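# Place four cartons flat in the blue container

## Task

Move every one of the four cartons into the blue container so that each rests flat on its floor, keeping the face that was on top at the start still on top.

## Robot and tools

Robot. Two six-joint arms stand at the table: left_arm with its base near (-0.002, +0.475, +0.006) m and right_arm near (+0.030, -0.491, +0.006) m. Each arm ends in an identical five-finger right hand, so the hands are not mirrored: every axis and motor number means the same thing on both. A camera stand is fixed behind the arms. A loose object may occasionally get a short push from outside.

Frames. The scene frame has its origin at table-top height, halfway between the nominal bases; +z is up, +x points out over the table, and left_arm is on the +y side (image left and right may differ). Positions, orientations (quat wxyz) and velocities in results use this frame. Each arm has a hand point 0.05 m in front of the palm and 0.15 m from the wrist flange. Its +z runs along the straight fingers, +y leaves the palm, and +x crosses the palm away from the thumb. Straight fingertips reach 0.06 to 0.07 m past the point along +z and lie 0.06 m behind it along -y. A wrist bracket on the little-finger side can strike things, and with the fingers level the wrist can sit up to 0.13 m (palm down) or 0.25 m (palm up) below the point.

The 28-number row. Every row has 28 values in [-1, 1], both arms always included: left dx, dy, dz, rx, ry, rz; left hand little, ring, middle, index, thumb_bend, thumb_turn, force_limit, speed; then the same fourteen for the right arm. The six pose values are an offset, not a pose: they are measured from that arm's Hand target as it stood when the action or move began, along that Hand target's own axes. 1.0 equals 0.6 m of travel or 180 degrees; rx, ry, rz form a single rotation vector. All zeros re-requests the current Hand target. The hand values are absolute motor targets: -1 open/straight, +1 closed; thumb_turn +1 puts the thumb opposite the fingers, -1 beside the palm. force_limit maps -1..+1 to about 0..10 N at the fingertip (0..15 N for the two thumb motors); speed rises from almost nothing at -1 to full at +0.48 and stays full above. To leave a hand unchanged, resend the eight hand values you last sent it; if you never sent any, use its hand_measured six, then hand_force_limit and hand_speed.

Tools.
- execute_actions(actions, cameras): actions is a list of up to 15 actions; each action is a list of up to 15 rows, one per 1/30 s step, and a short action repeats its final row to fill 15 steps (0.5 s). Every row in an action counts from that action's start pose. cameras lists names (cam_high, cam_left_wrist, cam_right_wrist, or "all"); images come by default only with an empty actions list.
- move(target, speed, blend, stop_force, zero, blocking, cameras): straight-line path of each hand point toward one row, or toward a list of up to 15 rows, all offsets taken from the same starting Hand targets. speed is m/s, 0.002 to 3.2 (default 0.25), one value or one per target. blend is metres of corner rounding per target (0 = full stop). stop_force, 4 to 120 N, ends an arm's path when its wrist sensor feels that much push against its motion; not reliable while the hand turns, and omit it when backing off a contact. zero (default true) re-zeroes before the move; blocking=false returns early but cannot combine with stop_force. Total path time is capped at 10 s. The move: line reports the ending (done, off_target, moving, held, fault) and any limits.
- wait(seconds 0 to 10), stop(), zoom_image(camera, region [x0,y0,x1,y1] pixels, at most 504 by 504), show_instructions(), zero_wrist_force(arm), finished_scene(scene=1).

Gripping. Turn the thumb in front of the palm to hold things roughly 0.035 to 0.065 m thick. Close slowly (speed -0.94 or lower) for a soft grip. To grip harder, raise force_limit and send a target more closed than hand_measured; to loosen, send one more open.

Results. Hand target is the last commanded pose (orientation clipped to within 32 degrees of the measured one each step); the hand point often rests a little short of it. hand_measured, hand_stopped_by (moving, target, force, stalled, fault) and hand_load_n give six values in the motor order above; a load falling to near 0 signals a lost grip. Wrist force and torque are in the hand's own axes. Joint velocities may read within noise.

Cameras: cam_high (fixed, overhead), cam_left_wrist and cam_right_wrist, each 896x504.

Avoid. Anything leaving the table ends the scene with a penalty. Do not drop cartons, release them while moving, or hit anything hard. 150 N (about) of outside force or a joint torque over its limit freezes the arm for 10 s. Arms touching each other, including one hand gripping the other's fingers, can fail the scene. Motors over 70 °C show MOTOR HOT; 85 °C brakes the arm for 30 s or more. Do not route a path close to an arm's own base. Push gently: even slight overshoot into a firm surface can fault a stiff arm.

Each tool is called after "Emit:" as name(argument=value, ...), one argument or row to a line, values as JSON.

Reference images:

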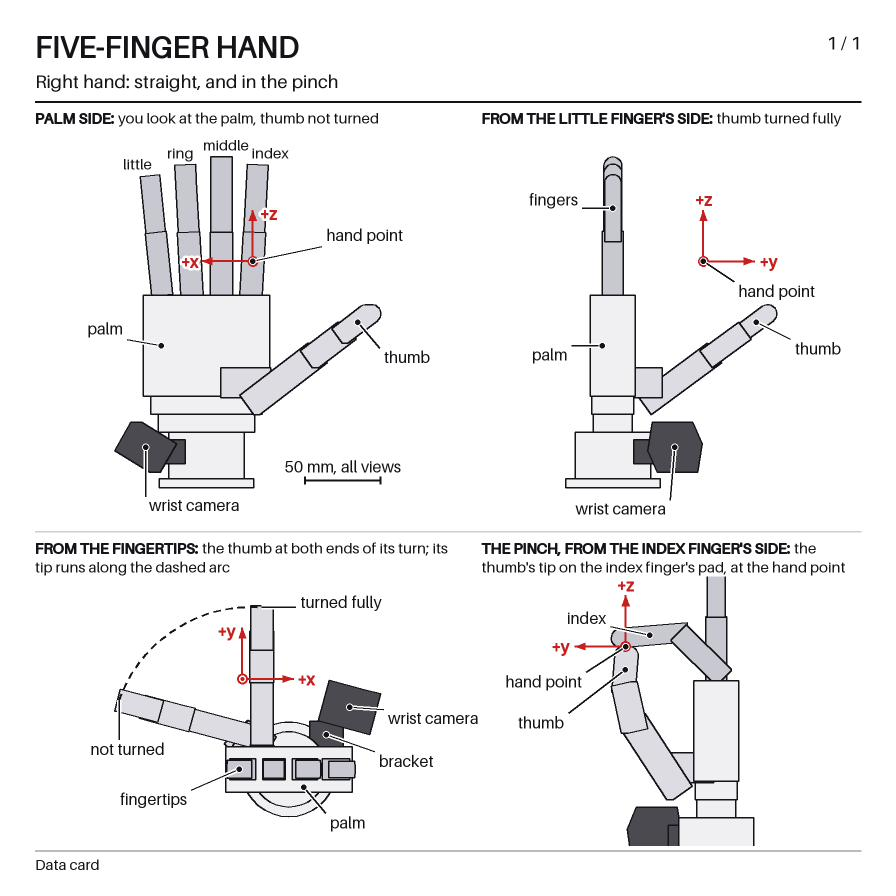

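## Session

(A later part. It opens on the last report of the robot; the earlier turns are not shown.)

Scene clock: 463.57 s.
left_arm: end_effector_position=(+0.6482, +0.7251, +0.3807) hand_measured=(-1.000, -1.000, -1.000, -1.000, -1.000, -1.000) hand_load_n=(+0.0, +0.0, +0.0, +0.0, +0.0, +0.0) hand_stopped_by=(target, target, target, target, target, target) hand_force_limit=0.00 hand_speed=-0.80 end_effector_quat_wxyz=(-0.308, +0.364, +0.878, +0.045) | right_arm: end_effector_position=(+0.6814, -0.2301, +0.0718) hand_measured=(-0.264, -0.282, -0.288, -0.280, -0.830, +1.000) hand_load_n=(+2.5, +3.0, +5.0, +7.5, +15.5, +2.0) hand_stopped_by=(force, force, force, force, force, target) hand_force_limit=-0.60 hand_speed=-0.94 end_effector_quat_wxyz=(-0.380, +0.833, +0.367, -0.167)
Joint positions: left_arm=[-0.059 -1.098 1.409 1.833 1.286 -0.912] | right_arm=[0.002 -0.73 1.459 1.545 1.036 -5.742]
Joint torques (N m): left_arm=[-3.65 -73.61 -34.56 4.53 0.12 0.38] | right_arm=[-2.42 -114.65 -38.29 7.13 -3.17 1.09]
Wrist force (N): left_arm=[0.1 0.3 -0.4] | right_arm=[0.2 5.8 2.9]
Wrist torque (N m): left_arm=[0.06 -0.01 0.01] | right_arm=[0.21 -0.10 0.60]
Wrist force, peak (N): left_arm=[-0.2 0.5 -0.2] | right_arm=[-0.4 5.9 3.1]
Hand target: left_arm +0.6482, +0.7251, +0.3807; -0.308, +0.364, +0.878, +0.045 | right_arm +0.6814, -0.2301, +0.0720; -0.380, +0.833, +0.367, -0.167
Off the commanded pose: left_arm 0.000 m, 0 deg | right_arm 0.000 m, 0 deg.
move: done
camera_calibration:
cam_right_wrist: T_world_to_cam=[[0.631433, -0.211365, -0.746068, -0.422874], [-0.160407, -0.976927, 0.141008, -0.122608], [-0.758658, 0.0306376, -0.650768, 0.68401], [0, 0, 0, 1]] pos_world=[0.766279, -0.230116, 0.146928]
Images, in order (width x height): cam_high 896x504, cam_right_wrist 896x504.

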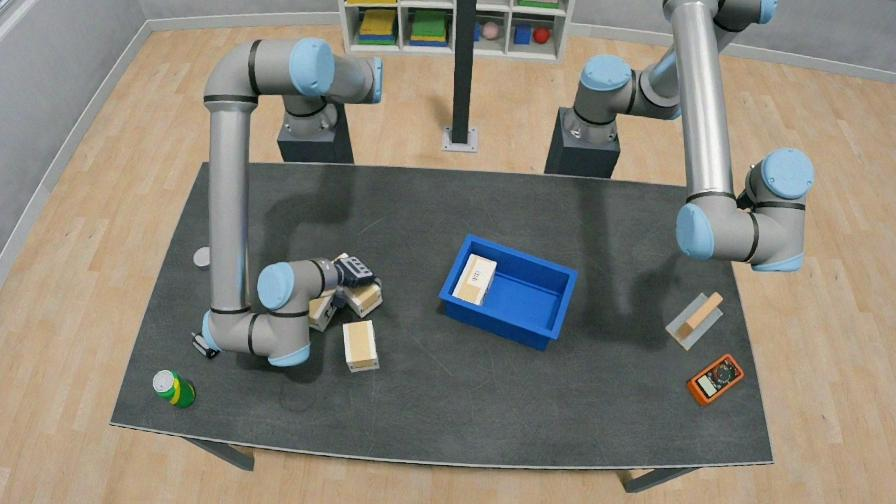

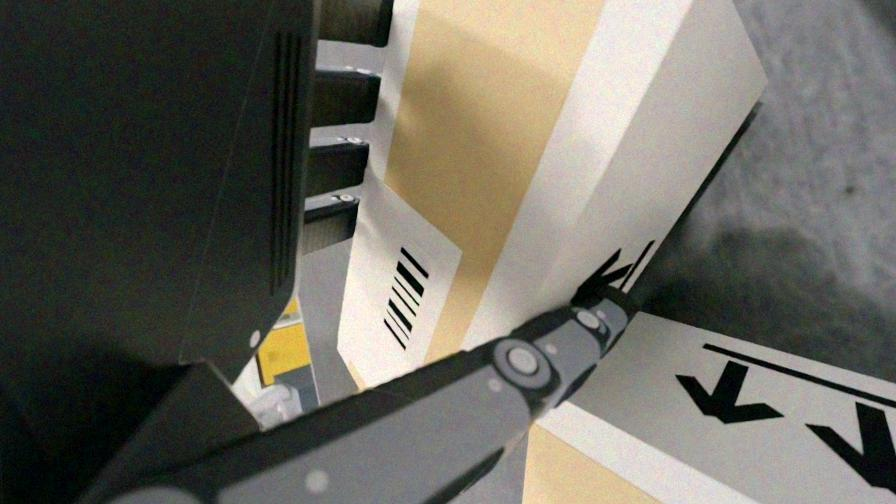

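Emit:
move(
  target=[
    [0,0,0,0,0,0,-1,-1,-1,-1,-1,-1,0,-0.8,0,-0.1547,-0.1345,0,0,0,-0.2,-0.25,-0.26,-0.26,-0.6,1,-0.6,-0.94],
    [0,0,0,0,0,0,-1,-1,-1,-1,-1,-1,0,-0.8,0.5208,-0.4533,0.209,0,0.278,0.2417,-0.2,-0.25,-0.26,-0.26,-0.6,1,-0.6,-0.94],
  ],
  speed=[0.08, 0.2],
  blend=0.02,
  cameras=["cam_high", "cam_right_wrist"],
)

Scene clock: 478.37 s.
left_arm: end_effector_position=(+0.6482, +0.7251, +0.3807) hand_measured=(-1.000, -1.000, -1.000, -1.000, -1.000, -1.000) hand_load_n=(+0.0, +0.0, +0.0, +0.0, +0.0, +0.0) hand_stopped_by=(target, target, target, target, target, target) hand_force_limit=0.00 hand_speed=-0.80 end_effector_quat_wxyz=(-0.308, +0.364, +0.878, +0.045) | right_arm: end_effector_position=(+0.6910, +0.1846, +0.1953) hand_measured=(-0.264, -0.282, -0.288, -0.280, -0.830, +1.000) hand_load_n=(+2.0, +3.0, +5.0, +7.5, +15.5, +2.5) hand_stopped_by=(force, force, force, force, force, target) hand_force_limit=-0.60 hand_speed=-0.94 end_effector_quat_wxyz=(-0.409, +0.898, -0.148, +0.068)
Joint positions: left_arm=[-0.059 -1.098 1.409 1.833 1.286 -0.912] | right_arm=[0.464 -0.954 1.302 0.537 1.011 -3.718]
Joint torques (N m): left_arm=[-3.59 -73.63 -33.91 4.48 0.11 0.66] | right_arm=[6.69 -73.28 -50.81 -1.16 2.62 2.54]
Wrist force (N): left_arm=[0.0 0.1 0.0] | right_arm=[-0.3 4.9 2.8]
Wrist torque (N m): left_arm=[0.01 0.00 0.00] | right_arm=[0.09 -0.09 0.28]
Wrist force, peak (N): left_arm=[-0.1 0.2 -0.7] | right_arm=[-0.1 6.3 3.1]
Hand target: left_arm +0.6482, +0.7251, +0.3807; -0.308, +0.364, +0.878, +0.045 | right_arm +0.6910, +0.1847, +0.1951; -0.409, +0.898, -0.148, +0.068
Off the commanded pose: left_arm 0.000 m, 0 deg | right_arm 0.000 m, 0 deg.
move: done
camera_calibration:
cam_right_wrist: T_world_to_cam=[[0.060439, -0.662338, -0.746763, 0.228784], [-0.959036, -0.245965, 0.140538, 0.683775], [-0.276761, 0.707679, -0.650072, 0.300856], [0, 0, 0, 1]] pos_world=[0.725202, 0.106807, 0.270329]
Images, in order (width x height): cam_high 896x504, cam_right_wrist 896x504.

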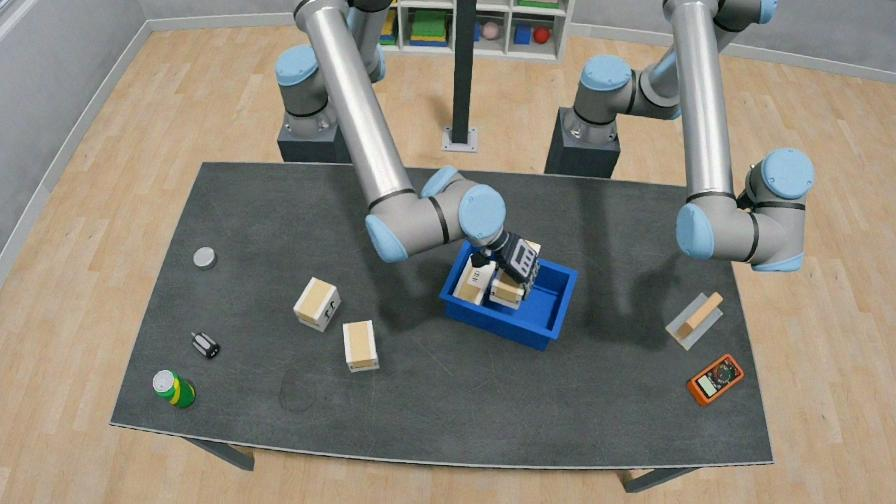

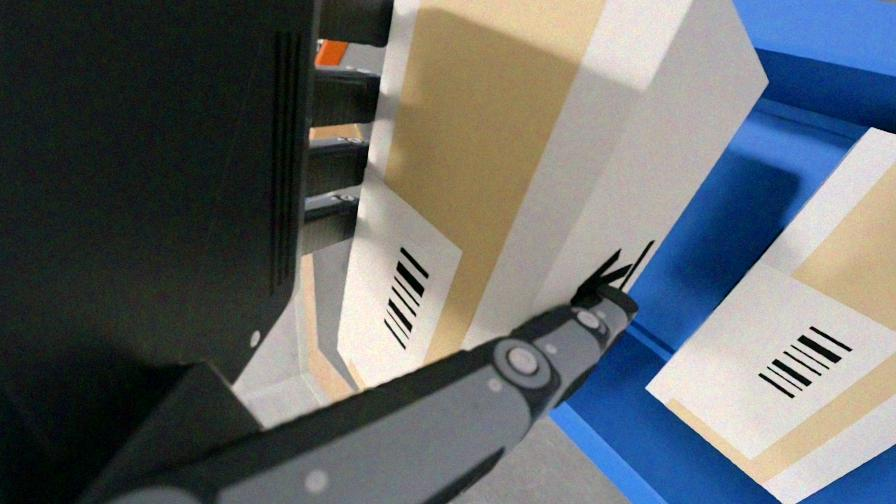

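Emit:
move(
  target=[
    [0,0,0,0,0,0,-1,-1,-1,-1,-1,-1,0,-0.8,0,-0.0044,0.005,0,0,0,-0.2,-0.25,-0.26,-0.26,-0.6,1,-0.6,-0.94],
    [0,0,0,0,0,0,-1,-1,-1,-1,-1,-1,0,-0.8,0,0.1633,0.1508,0,0,0,-0.2,-0.25,-0.26,-0.26,-0.6,1,-0.6,-0.94],
  ],
  speed=0.08,
  stop_force=9,
  cameras=["cam_high", "cam_right_wrist"],
)

Scene clock: 491.23 s.
left_arm: end_effector_position=(+0.6482, +0.7251, +0.3807) hand_measured=(-1.000, -1.000, -1.000, -1.000, -1.000, -1.000) hand_load_n=(+0.0, +0.0, +0.0, +0.0, +0.0, +0.0) hand_stopped_by=(target, target, target, target, target, target) hand_force_limit=0.00 hand_speed=-0.80 end_effector_quat_wxyz=(-0.308, +0.364, +0.878, +0.045) | right_arm: end_effector_position=(+0.6924, +0.1885, +0.0618) hand_measured=(-0.264, -0.282, -0.288, -0.280, -0.830, +1.000) hand_load_n=(+2.0, +3.0, +5.0, +7.5, +15.5, +2.0) hand_stopped_by=(force, force, force, force, force, target) hand_force_limit=-0.60 hand_speed=-0.94 end_effector_quat_wxyz=(-0.409, +0.898, -0.148, +0.068)
Joint positions: left_arm=[-0.059 -1.098 1.409 1.833 1.286 -0.912] | right_arm=[0.467 -0.853 1.386 0.35 1.013 -3.714]
Joint torques (N m): left_arm=[-3.67 -72.8 -34.74 4.46 0.11 0.69] | right_arm=[7.58 -73.98 -28.29 -1.49 3.03 2.38]
Wrist force (N): left_arm=[0.0 0.1 -0.4] | right_arm=[-0.9 5.4 2.8]
Wrist torque (N m): left_arm=[0.03 0.01 0.00] | right_arm=[0.14 -0.02 0.27]
Wrist force, peak (N): left_arm=[0.2 0.1 -0.6] | right_arm=[-1.0 6.0 3.1]
Hand target: left_arm +0.6482, +0.7251, +0.3807; -0.308, +0.364, +0.878, +0.045 | right_arm +0.6924, +0.1885, +0.0618; -0.409, +0.898, -0.148, +0.068
Off the commanded pose: left_arm 0.000 m, 0 deg | right_arm 0.000 m, 0 deg.
move: done
camera_calibration:
cam_right_wrist: T_world_to_cam=[[0.0602624, -0.662446, -0.746682, 0.131793], [-0.959079, -0.24575, 0.140622, 0.70482], [-0.276651, 0.707653, -0.650147, 0.211698], [0, 0, 0, 1]] pos_world=[0.726603, 0.110707, 0.136929]
Images, in order (width x height): cam_high 896x504, cam_right_wrist 896x504.

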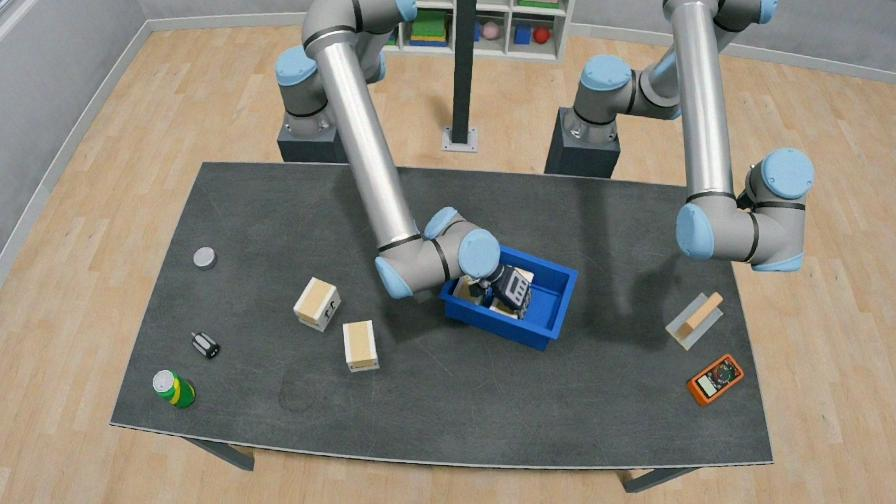

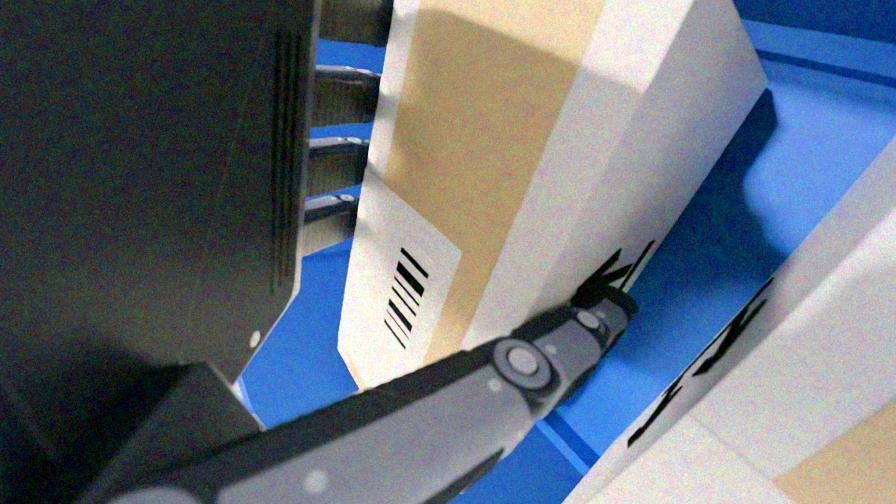

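Emit:
move(
  target=[0,0,0,0,0,0,-1,-1,-1,-1,-1,-1,0,-0.8,0,0.0126,0.0109,0,0,0,-0.2,-0.25,-0.26,-0.26,-0.6,1,-0.6,-0.94],
  speed=0.015,
  stop_force=5,
  cameras=["cam_right_wrist"],
)

Scene clock: 497.47 s.
left_arm: end_effector_position=(+0.6482, +0.7251, +0.3807) hand_measured=(-1.000, -1.000, -1.000, -1.000, -1.000, -1.000) hand_load_n=(+0.0, +0.0, +0.0, +0.0, +0.0, +0.0) hand_stopped_by=(target, target, target, target, target, target) hand_force_limit=0.00 hand_speed=-0.80 end_effector_quat_wxyz=(-0.308, +0.364, +0.878, +0.045) | right_arm: end_effector_position=(+0.6924, +0.1885, +0.0555) hand_measured=(-0.264, -0.282, -0.288, -0.280, -0.830, +1.000) hand_load_n=(+2.5, +2.5, +5.0, +7.0, +15.5, +2.0) hand_stopped_by=(force, force, force, force, force, target) hand_force_limit=-0.60 hand_speed=-0.94 end_effector_quat_wxyz=(-0.409, +0.898, -0.148, +0.068)
Joint positions: left_arm=[-0.059 -1.098 1.409 1.833 1.286 -0.912] | right_arm=[0.467 -0.848 1.389 0.342 1.013 -3.714]
Joint torques (N m): left_arm=[-3.03 -73.36 -34.26 4.44 0.27 0.69] | right_arm=[5.25 -113.43 -45.89 4.96 2.37 0.85]
Wrist force (N): left_arm=[0.1 0.4 -0.3] | right_arm=[-0.8 4.1 1.6]
Wrist torque (N m): left_arm=[0.07 -0.01 0.02] | right_arm=[0.03 -0.09 0.30]
Wrist force, peak (N): left_arm=[0.3 0.5 -0.4] | right_arm=[-2.5 -4.8 -9.8]
Hand target: left_arm +0.6482, +0.7251, +0.3807; -0.308, +0.364, +0.878, +0.045 | right_arm +0.6924, +0.1885, +0.0555; -0.409, +0.898, -0.148, +0.068 (not the last commanded pose)
Off the commanded pose: left_arm 0.000 m, 0 deg | right_arm 0.004 m, 0 deg.
move: contact (right_arm)
camera_calibration:
cam_right_wrist: T_world_to_cam=[[0.060261, -0.662441, -0.746686, 0.127022], [-0.959052, -0.245818, 0.140684, 0.705604], [-0.276744, 0.707633, -0.650129, 0.207576], [0, 0, 0, 1]] pos_world=[0.726502, 0.110707, 0.130529]
Images, in order (width x height): cam_right_wrist 896x504.

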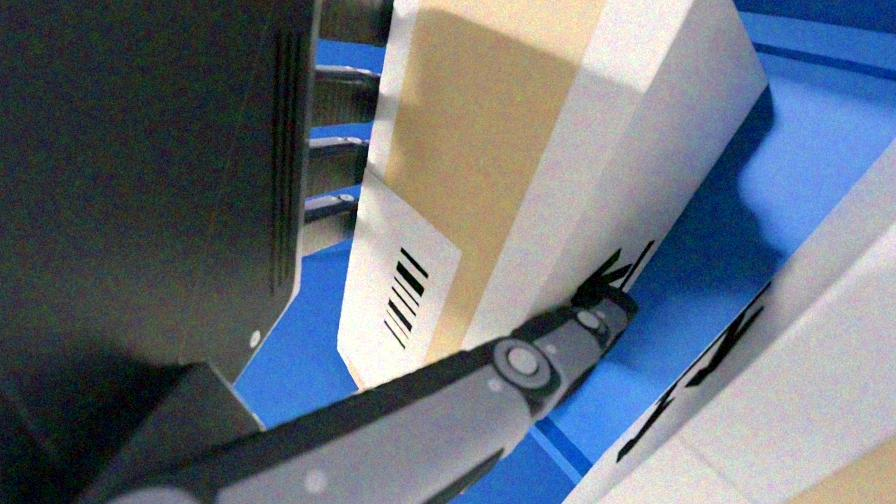

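Emit:
move(
  target=[
    [0,0,0,0,0,0,-1,-1,-1,-1,-1,-1,0,-0.8,0,0.001,0.001,0,0,0,-0.5,-0.5,-0.5,-0.5,-1,1,-0.6,-0.6],
    [0,0,0,0,0,0,-1,-1,-1,-1,-1,-1,0,-0.8,0,-0.1258,-0.1094,0,0,0,-0.5,-0.5,-0.5,-0.5,-1,1,-0.6,-0.6],
  ],
  speed=0.1,
  cameras=["cam_high", "cam_right_wrist"],
)

Scene clock: 502.37 s.
left_arm: end_effector_position=(+0.6482, +0.7251, +0.3807) hand_measured=(-1.000, -1.000, -1.000, -1.000, -1.000, -1.000) hand_load_n=(+0.0, +0.0, +0.0, +0.0, +0.0, +0.0) hand_stopped_by=(target, target, target, target, target, target) hand_force_limit=0.00 hand_speed=-0.80 end_effector_quat_wxyz=(-0.308, +0.364, +0.878, +0.045) | right_arm: end_effector_position=(+0.6923, +0.1885, +0.1553) hand_measured=(-0.500, -0.500, -0.500, -0.500, -1.000, +1.000) hand_load_n=(+0.0, -0.5, +0.0, +0.0, -0.5, +0.0) hand_stopped_by=(target, target, target, target, target, target) hand_force_limit=-0.60 hand_speed=-0.60 end_effector_quat_wxyz=(-0.409, +0.898, -0.148, +0.068)
Joint positions: left_arm=[-0.059 -1.098 1.409 1.833 1.286 -0.912] | right_arm=[0.467 -0.924 1.326 0.48 1.013 -3.714]
Joint torques (N m): left_arm=[-3.72 -73.84 -34.63 4.53 0.2 0.72] | right_arm=[-14.04 -108.52 -46.43 4.77 0.23 -1.67]
Wrist force (N): left_arm=[0.2 0.3 0.0] | right_arm=[-0.2 2.4 0.4]
Wrist torque (N m): left_arm=[0.05 -0.04 0.02] | right_arm=[0.06 -0.10 0.30]
Wrist force, peak (N): left_arm=[-0.2 0.4 -0.6] | right_arm=[-0.5 4.8 1.7]
Hand target: left_arm +0.6482, +0.7251, +0.3807; -0.308, +0.364, +0.878, +0.045 | right_arm +0.6923, +0.1885, +0.1555; -0.409, +0.898, -0.148, +0.068
Off the commanded pose: left_arm 0.000 m, 0 deg | right_arm 0.000 m, 0 deg.
move: done
camera_calibration:
cam_right_wrist: T_world_to_cam=[[0.060261, -0.662441, -0.746686, 0.201622], [-0.959052, -0.245818, 0.140684, 0.691454], [-0.276744, 0.707633, -0.650129, 0.272496], [0, 0, 0, 1]] pos_world=[0.726402, 0.110707, 0.230429]
Images, in order (width x height): cam_high 896x504, cam_right_wrist 896x504.

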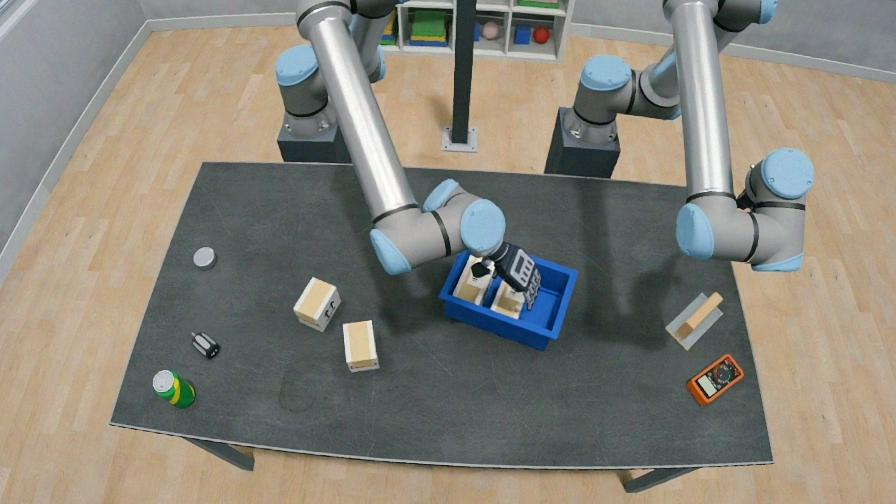

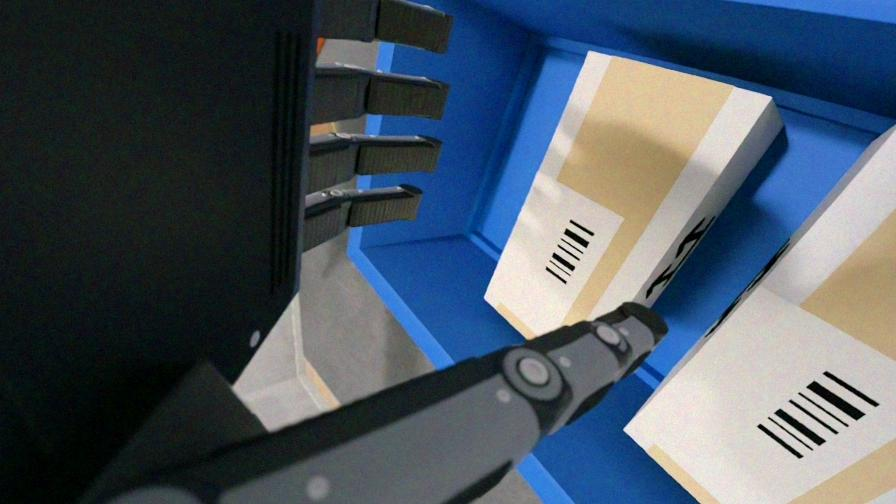

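Emit:
zoom_image(
  camera="cam_right_wrist",
  region=[340, 0, 660, 320],
)

Scaled by 1.575 from the camera's 896x504 image, which has a finer 1280x720 frame.

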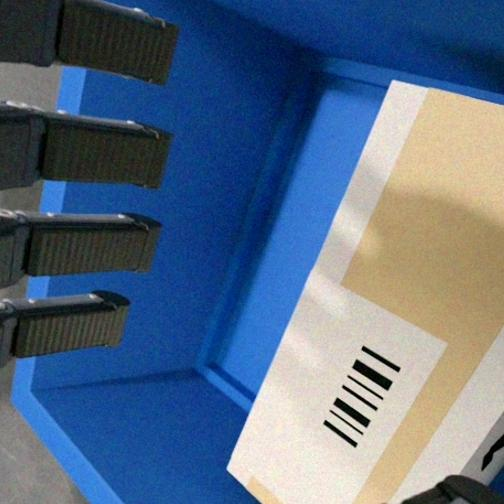

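Emit:
move(
  target=[
    [0,0,0,0,0,0,-1,-1,-1,-1,-1,-1,0,-0.8,0,0,0,0,0,0,-0.264,-0.282,-0.288,-0.28,0.8,1,-0.5,-0.2],
    [0,0,0,0,0,0,-1,-1,-1,-1,-1,-1,0,-0.8,-0.0467,-0.0057,0.0065,0,0,0,-0.264,-0.282,-0.288,-0.28,0.8,1,-0.5,-0.2],
    [0,0,0,0,0,0,-1,-1,-1,-1,-1,-1,0,-0.8,-0.0467,0.1169,0.1131,0,0,0,-0.264,-0.282,-0.288,-0.28,0.8,1,-0.5,-0.2],
  ],
  speed=[0.1, 0.1, 0.08],
  cameras=["cam_high", "cam_right_wrist"],
)

Scene clock: 514.87 s.
left_arm: end_effector_position=(+0.6482, +0.7251, +0.3807) hand_measured=(-1.000, -1.000, -1.000, -1.000, -1.000, -1.000) hand_load_n=(+0.0, +0.0, +0.0, +0.0, +0.0, +0.0) hand_stopped_by=(target, target, target, target, target, target) hand_force_limit=0.00 hand_speed=-0.80 end_effector_quat_wxyz=(-0.308, +0.364, +0.878, +0.045) | right_arm: end_effector_position=(+0.6676, +0.2024, +0.0582) hand_measured=(-0.264, -0.282, -0.288, -0.280, +0.800, +1.000) hand_load_n=(+0.0, +0.0, +0.0, +0.0, +1.0, +0.0) hand_stopped_by=(target, target, target, target, target, target) hand_force_limit=-0.50 hand_speed=-0.20 end_effector_quat_wxyz=(-0.409, +0.898, -0.148, +0.068)
Joint positions: left_arm=[-0.059 -1.098 1.409 1.833 1.286 -0.912] | right_arm=[0.497 -0.867 1.416 0.32 1.032 -3.688]
Joint torques (N m): left_arm=[-3.49 -72.49 -34.26 4.55 0.32 0.63] | right_arm=[7.02 -67.47 -25.2 -2.14 3.25 2.18]
Wrist force (N): left_arm=[0.1 -0.3 -0.1] | right_arm=[-0.7 2.7 -0.1]
Wrist torque (N m): left_arm=[-0.04 -0.01 -0.01] | right_arm=[0.16 -0.06 0.29]
Wrist force, peak (N): left_arm=[-0.3 0.2 -0.7] | right_arm=[-0.4 2.9 0.6]
Hand target: left_arm +0.6482, +0.7251, +0.3807; -0.308, +0.364, +0.878, +0.045 | right_arm +0.6676, +0.2025, +0.0580; -0.409, +0.898, -0.148, +0.068
Off the commanded pose: left_arm 0.000 m, 0 deg | right_arm 0.000 m, 0 deg.
move: done
camera_calibration:
cam_right_wrist: T_world_to_cam=[[0.0603328, -0.662423, -0.746696, 0.139763], [-0.959048, -0.245868, 0.140628, 0.684853], [-0.276744, 0.707633, -0.650129, 0.192697], [0, 0, 0, 1]] pos_world=[0.701702, 0.124607, 0.133329]
Images, in order (width x height): cam_high 896x504, cam_right_wrist 896x504.

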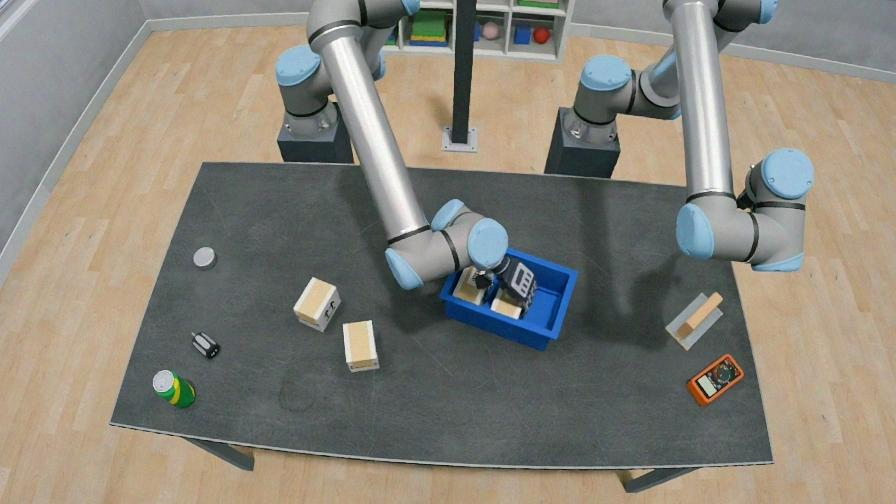

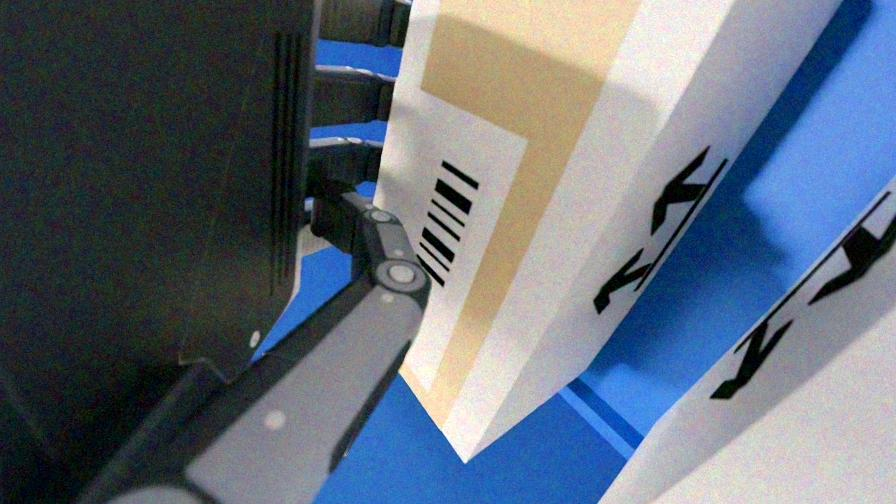

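Emit:
move(
  target=[0,0,0,0,0,0,-1,-1,-1,-1,-1,-1,0,-0.8,0,0.0432,-0.0497,0,0,0,-0.264,-0.282,-0.288,-0.28,0.8,1,-0.5,-0.2],
  speed=0.03,
  stop_force=5,
  cameras=["cam_high", "cam_right_wrist"],
)

Scene clock: 518.40 s.
left_arm: end_effector_position=(+0.6482, +0.7251, +0.3807) hand_measured=(-1.000, -1.000, -1.000, -1.000, -1.000, -1.000) hand_load_n=(+0.0, +0.0, +0.0, +0.0, +0.0, +0.0) hand_stopped_by=(target, target, target, target, target, target) hand_force_limit=0.00 hand_speed=-0.80 end_effector_quat_wxyz=(-0.308, +0.364, +0.878, +0.045) | right_arm: end_effector_position=(+0.6548, +0.1651, +0.0580) hand_measured=(-0.264, -0.282, -0.288, -0.280, +0.800, +1.000) hand_load_n=(+2.0, +1.0, +0.0, +1.5, +1.0, +0.5) hand_stopped_by=(target, target, target, target, target, target) hand_force_limit=-0.50 hand_speed=-0.20 end_effector_quat_wxyz=(-0.409, +0.898, -0.148, +0.068)
Joint positions: left_arm=[-0.059 -1.098 1.409 1.833 1.286 -0.912] | right_arm=[0.462 -0.912 1.5 0.297 1.01 -3.719]
Joint torques (N m): left_arm=[-3.7 -73.57 -34.31 4.4 0.32 0.67] | right_arm=[-14.89 -106.96 -25.54 -1.28 -4.02 -2.3]
Wrist force (N): left_arm=[0.2 0.3 -0.3] | right_arm=[-0.5 1.9 3.6]
Wrist torque (N m): left_arm=[0.06 -0.03 0.02] | right_arm=[0.05 -0.16 0.48]
Wrist force, peak (N): left_arm=[0.2 0.0 -0.6] | right_arm=[-0.5 2.0 3.6]
Hand target: left_arm +0.6482, +0.7251, +0.3807; -0.308, +0.364, +0.878, +0.045 | right_arm +0.6548, +0.1651, +0.0580; -0.409, +0.898, -0.148, +0.068
Off the commanded pose: left_arm 0.000 m, 0 deg | right_arm 0.000 m, 0 deg.
move: done
camera_calibration:
cam_right_wrist: T_world_to_cam=[[0.060261, -0.662441, -0.746686, 0.115655], [-0.959052, -0.245818, 0.140684, 0.663497], [-0.276744, 0.707633, -0.650129, 0.215518], [0, 0, 0, 1]] pos_world=[0.689002, 0.0872069, 0.133129]
Images, in order (width x height): cam_high 896x504, cam_right_wrist 896x504.

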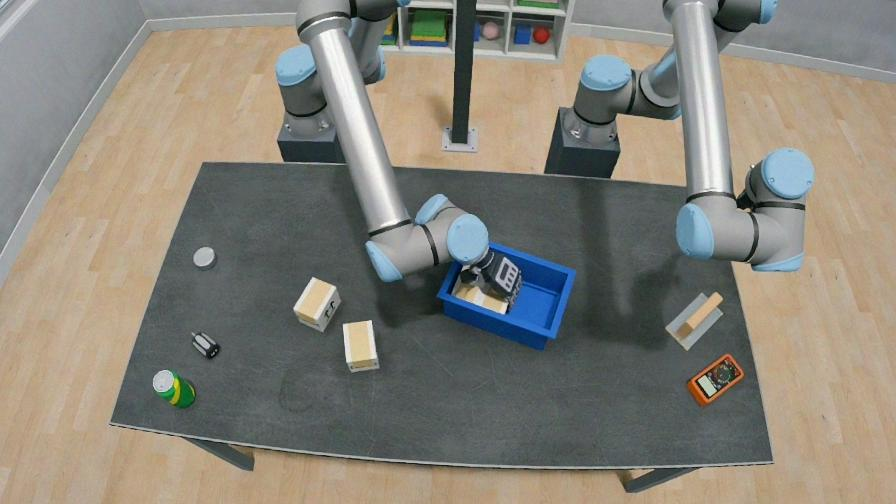

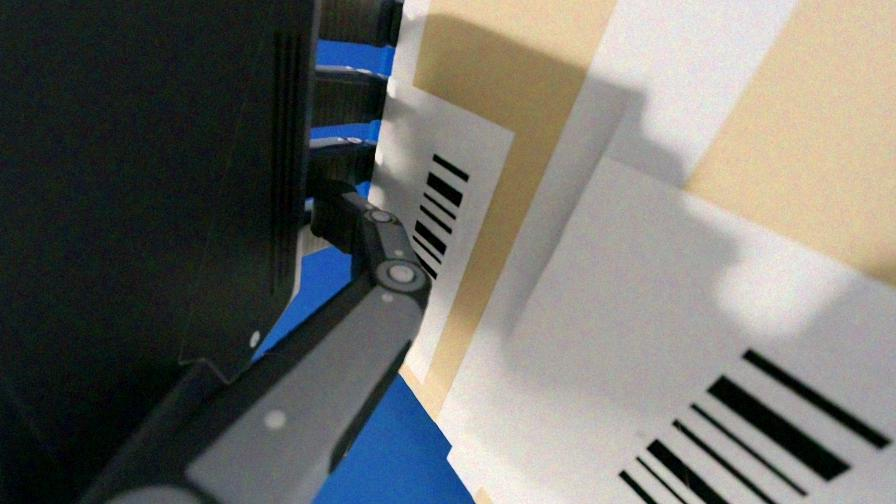

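Emit:
move(
  target=[
    [0,0,0,0,0,0,-1,-1,-1,-1,-1,-1,0,-0.8,0,-0.0033,0.0038,0,0,0,-0.264,-0.282,-0.288,-0.28,0.8,1,-0.5,-0.2],
    [0,0,0,0,0,0,-1,-1,-1,-1,-1,-1,0,-0.8,0,-0.1291,-0.1056,0,0,0,-0.264,-0.282,-0.288,-0.28,0.8,1,-0.5,-0.2],
    [0,0,0,0,0,0,-1,-1,-1,-1,-1,-1,0,-0.8,0,-0.04,-0.41,0,0,0,-0.264,-0.282,-0.288,-0.28,0.8,1,-0.5,-0.2],
  ],
  speed=[0.05, 0.15, 0.25],
  cameras=["cam_high", "cam_right_wrist"],
)

Scene clock: 545.93 s.
left_arm: end_effector_position=(+0.6482, +0.7251, +0.3807) hand_measured=(-1.000, -1.000, -1.000, -1.000, -1.000, -1.000) hand_load_n=(+0.0, +0.0, +0.0, +0.0, +0.0, +0.0) hand_stopped_by=(target, target, target, target, target, target) hand_force_limit=0.00 hand_speed=-0.80 end_effector_quat_wxyz=(-0.308, +0.364, +0.878, +0.045) | right_arm: end_effector_position=(+0.6000, +0.0043, +0.2373) hand_measured=(-0.264, -0.282, -0.288, -0.280, +0.800, +1.000) hand_load_n=(+0.0, +0.0, +0.5, +0.0, +1.0, +0.5) hand_stopped_by=(target, target, target, target, target, target) hand_force_limit=-0.50 hand_speed=-0.20 end_effector_quat_wxyz=(-0.409, +0.898, -0.148, +0.068)
Joint positions: left_arm=[-0.059 -1.098 1.409 1.833 1.286 -0.912] | right_arm=[0.271 -1.24 1.681 0.555 0.897 -3.908]
Joint torques (N m): left_arm=[-2.68 -73.77 -34.16 4.6 0.48 0.63] | right_arm=[-14.99 -84.16 -27.07 5.49 -4.37 -2.51]
Wrist force (N): left_arm=[0.1 0.1 0.0] | right_arm=[0.1 2.8 0.3]
Wrist torque (N m): left_arm=[0.01 -0.02 0.00] | right_arm=[0.10 -0.14 0.54]
Wrist force, peak (N): left_arm=[-0.2 0.2 -0.7] | right_arm=[-0.5 2.1 3.7]
Hand target: left_arm +0.6482, +0.7251, +0.3807; -0.308, +0.364, +0.878, +0.045 | right_arm +0.5999, +0.0041, +0.2374; -0.409, +0.898, -0.148, +0.068
Off the commanded pose: left_arm 0.000 m, 0 deg | right_arm 0.000 m, 0 deg.
move: done
camera_calibration:
cam_right_wrist: T_world_to_cam=[[0.060261, -0.662441, -0.746686, 0.14639], [-0.959052, -0.245818, 0.140684, 0.546118], [-0.276744, 0.707633, -0.650129, 0.430609], [0, 0, 0, 1]] pos_world=[0.634102, -0.0734931, 0.312429]
Images, in order (width x height): cam_high 896x504, cam_right_wrist 896x504.

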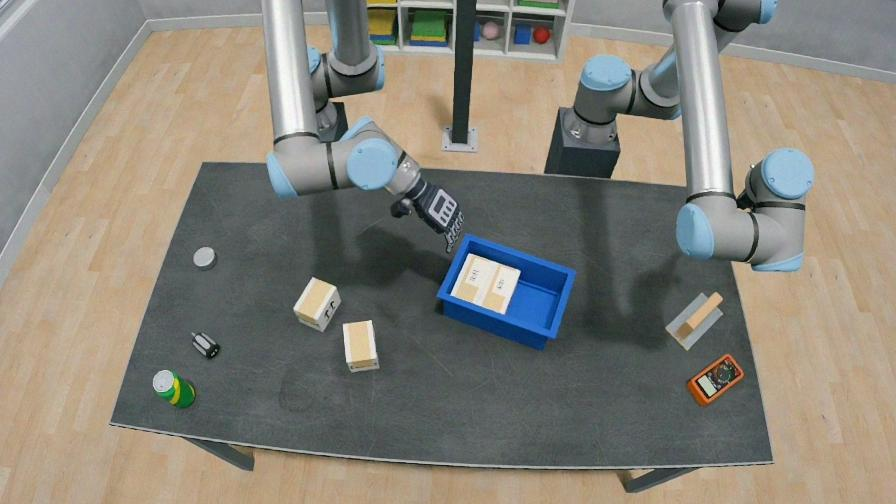

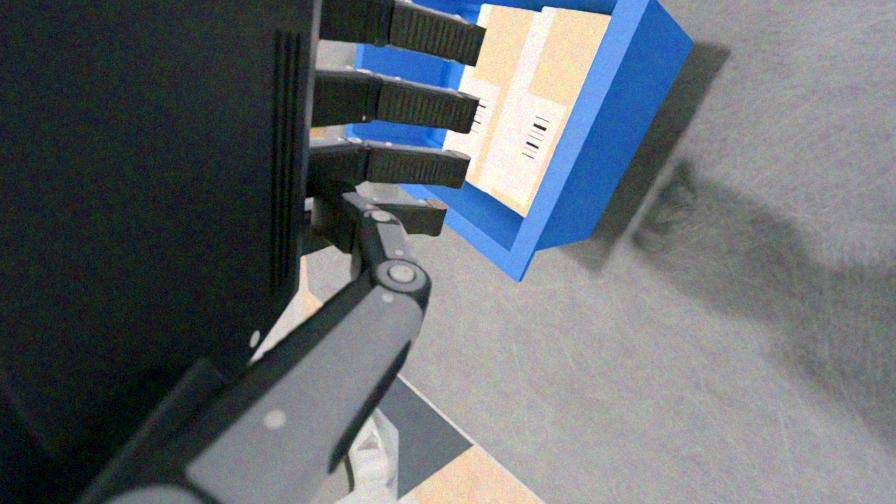

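Emit:
zoom_image(
  camera="cam_high",
  region=[430, 225, 590, 355],
)

Emit:
zoom_image(
  camera="cam_high",
  region=[280, 265, 390, 375],
)

Scaled by 3.150 from the camera's 896x504 image, which has a finer 1280x720 frame.

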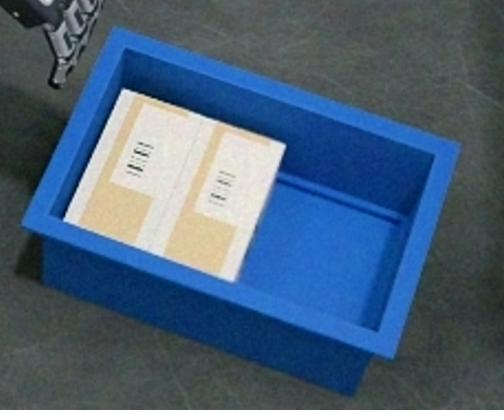

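Scaled by 4.582 from the camera's 896x504 image, which has a finer 1280x720 frame.

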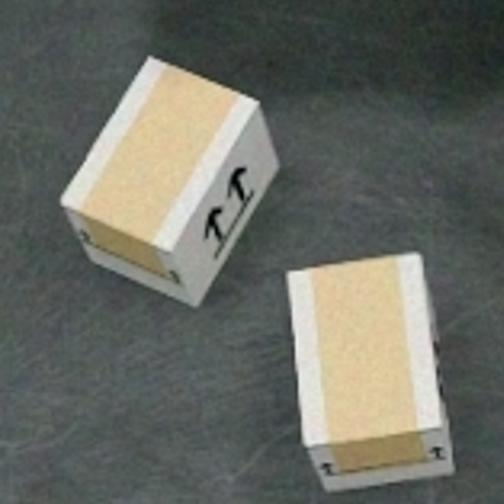

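Emit:
move(
  target=[0,0,0,0,0,0,-1,-1,-1,-1,-1,-1,0,-0.8,0.3425,0.3438,-0.275,-0.0333,0,0,-0.62,-0.62,-0.62,-0.62,-1,1,-0.4,-0.2],
  speed=0.25,
  cameras=["cam_high", "cam_right_wrist"],
)

Scene clock: 570.10 s.
left_arm: end_effector_position=(+0.6482, +0.7251, +0.3807) hand_measured=(-1.000, -1.000, -1.000, -1.000, -1.000, -1.000) hand_load_n=(+0.0, +0.0, +0.0, +0.0, +0.0, +0.0) hand_stopped_by=(target, target, target, target, target, target) hand_force_limit=0.00 hand_speed=-0.80 end_effector_quat_wxyz=(-0.308, +0.364, +0.878, +0.045) | right_arm: end_effector_position=(+0.7107, -0.3079, +0.1900) hand_measured=(-0.620, -0.620, -0.620, -0.620, -1.000, +1.000) hand_load_n=(+0.0, +0.0, +0.0, +0.0, +0.0, +0.0) hand_stopped_by=(target, target, target, target, target, target) hand_force_limit=-0.40 hand_speed=-0.20 end_effector_quat_wxyz=(-0.362, +0.918, -0.152, +0.060)
Joint positions: left_arm=[-0.059 -1.098 1.409 1.833 1.286 -0.912] | right_arm=[-0.199 -1.109 1.652 0.909 0.827 -4.539]
Joint torques (N m): left_arm=[-2.95 -73.76 -34.69 4.35 0.39 0.82] | right_arm=[-12.41 -48.27 -44.24 6.6 2.49 -2.69]
Wrist force (N): left_arm=[-0.2 0.1 -0.3] | right_arm=[0.2 3.1 0.1]
Wrist torque (N m): left_arm=[0.04 0.04 -0.01] | right_arm=[0.19 -0.09 0.55]
Wrist force, peak (N): left_arm=[0.0 0.2 -0.7] | right_arm=[1.1 4.2 -0.4]
Hand target: left_arm +0.6482, +0.7251, +0.3807; -0.308, +0.364, +0.878, +0.045 | right_arm +0.7108, -0.3081, +0.1900; -0.362, +0.918, -0.152, +0.060
Off the commanded pose: left_arm 0.000 m, 0 deg | right_arm 0.000 m, 0 deg.
move: done
camera_calibration:
cam_right_wrist: T_world_to_cam=[[0.0361769, -0.733078, -0.679182, -0.119938], [-0.953412, -0.228996, 0.196384, 0.572851], [-0.299495, 0.640435, -0.70721, 0.657829], [0, 0, 0, 1]] pos_world=[0.747518, -0.378041, 0.271264]
Images, in order (width x height): cam_high 896x504, cam_right_wrist 896x504.

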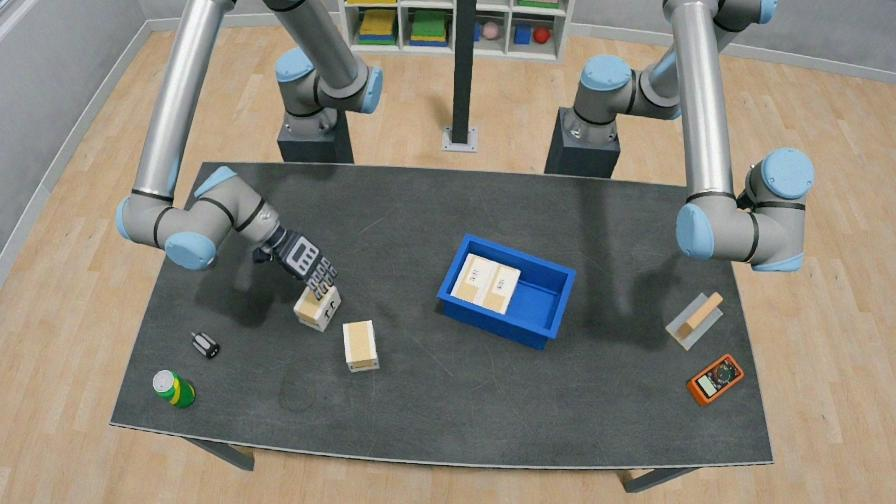

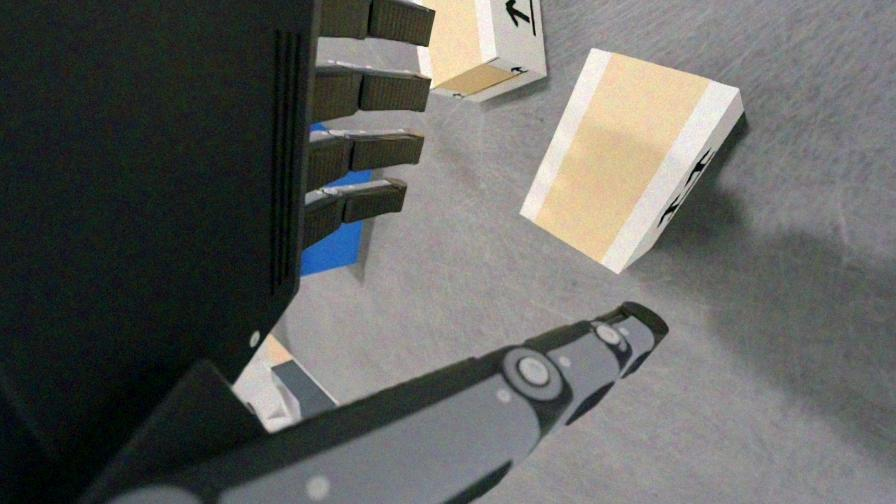

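Emit:
zoom_image(
  camera="cam_right_wrist",
  region=[500, 30, 760, 290],
)

Scaled by 1.938 from the camera's 896x504 image, which has a finer 1280x720 frame.

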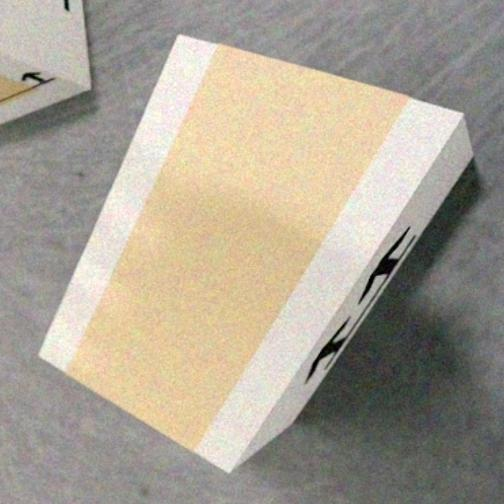

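Emit:
move(
  target=[
    [0,0,0,0,0,0,-1,-1,-1,-1,-1,-1,0,-0.8,0.0062,-0.0056,0.0052,0,0.0015,0.0016,-0.62,-0.62,-0.62,-0.62,-1,1,-0.4,-0.2],
    [0,0,0,0,0,0,-1,-1,-1,-1,-1,-1,0,-0.8,0.0062,0.1513,0.1734,0,0.0015,0.0016,-0.62,-0.62,-0.62,-0.62,-1,1,-0.4,-0.2],
  ],
  speed=[0.1, 0.1],
  stop_force=8,
  cameras=["cam_high", "cam_right_wrist"],
)

Scene clock: 586.90 s.
left_arm: end_effector_position=(+0.6482, +0.7251, +0.3807) hand_measured=(-1.000, -1.000, -1.000, -1.000, -1.000, -1.000) hand_load_n=(+0.0, +0.0, +0.0, +0.0, +0.0, +0.0) hand_stopped_by=(target, target, target, target, target, target) hand_force_limit=0.00 hand_speed=-0.80 end_effector_quat_wxyz=(-0.308, +0.364, +0.878, +0.045) | right_arm: end_effector_position=(+0.7159, -0.3049, +0.0520) hand_measured=(-0.620, -0.620, -0.620, -0.620, -1.000, +1.000) hand_load_n=(-0.5, +0.0, +0.0, +0.0, +0.0, +0.0) hand_stopped_by=(target, target, target, target, target, target) hand_force_limit=-0.40 hand_speed=-0.20 end_effector_quat_wxyz=(-0.362, +0.917, -0.155, +0.061)
Joint positions: left_arm=[-0.059 -1.098 1.409 1.833 1.286 -0.912] | right_arm=[-0.193 -0.969 1.715 0.694 0.829 -4.522]
Joint torques (N m): left_arm=[-3.2 -72.92 -34.37 4.59 0.34 0.61] | right_arm=[4.15 -58.91 -18.82 -0.05 1.97 2.14]
Wrist force (N): left_arm=[0.1 0.4 0.0] | right_arm=[1.0 3.2 -0.2]
Wrist torque (N m): left_arm=[0.05 -0.02 0.02] | right_arm=[0.27 -0.17 0.39]
Wrist force, peak (N): left_arm=[0.0 0.5 -0.4] | right_arm=[0.7 3.8 0.2]
Hand target: left_arm +0.6482, +0.7251, +0.3807; -0.308, +0.364, +0.878, +0.045 | right_arm +0.7159, -0.3049, +0.0520; -0.362, +0.917, -0.155, +0.061
Off the commanded pose: left_arm 0.000 m, 0 deg | right_arm 0.000 m, 0 deg.
move: done
camera_calibration:
cam_right_wrist: T_world_to_cam=[[0.0311157, -0.733331, -0.67916, -0.208128], [-0.954956, -0.222434, 0.196425, 0.608628], [-0.295112, 0.642456, -0.70722, 0.557204], [0, 0, 0, 1]] pos_world=[0.752127, -0.375226, 0.133164]
Images, in order (width x height): cam_high 896x504, cam_right_wrist 896x504.

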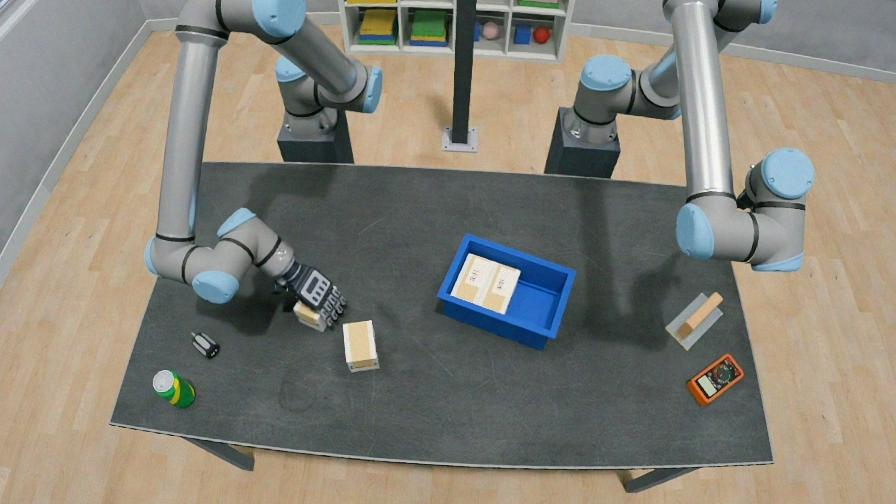

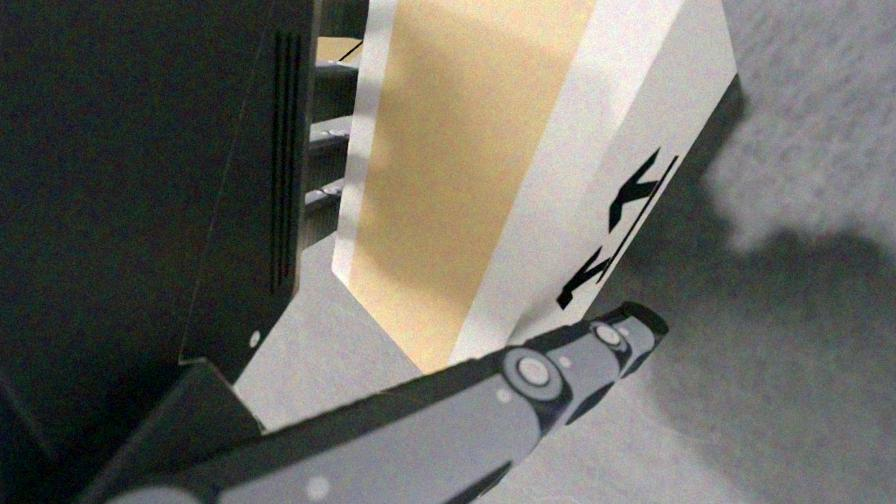

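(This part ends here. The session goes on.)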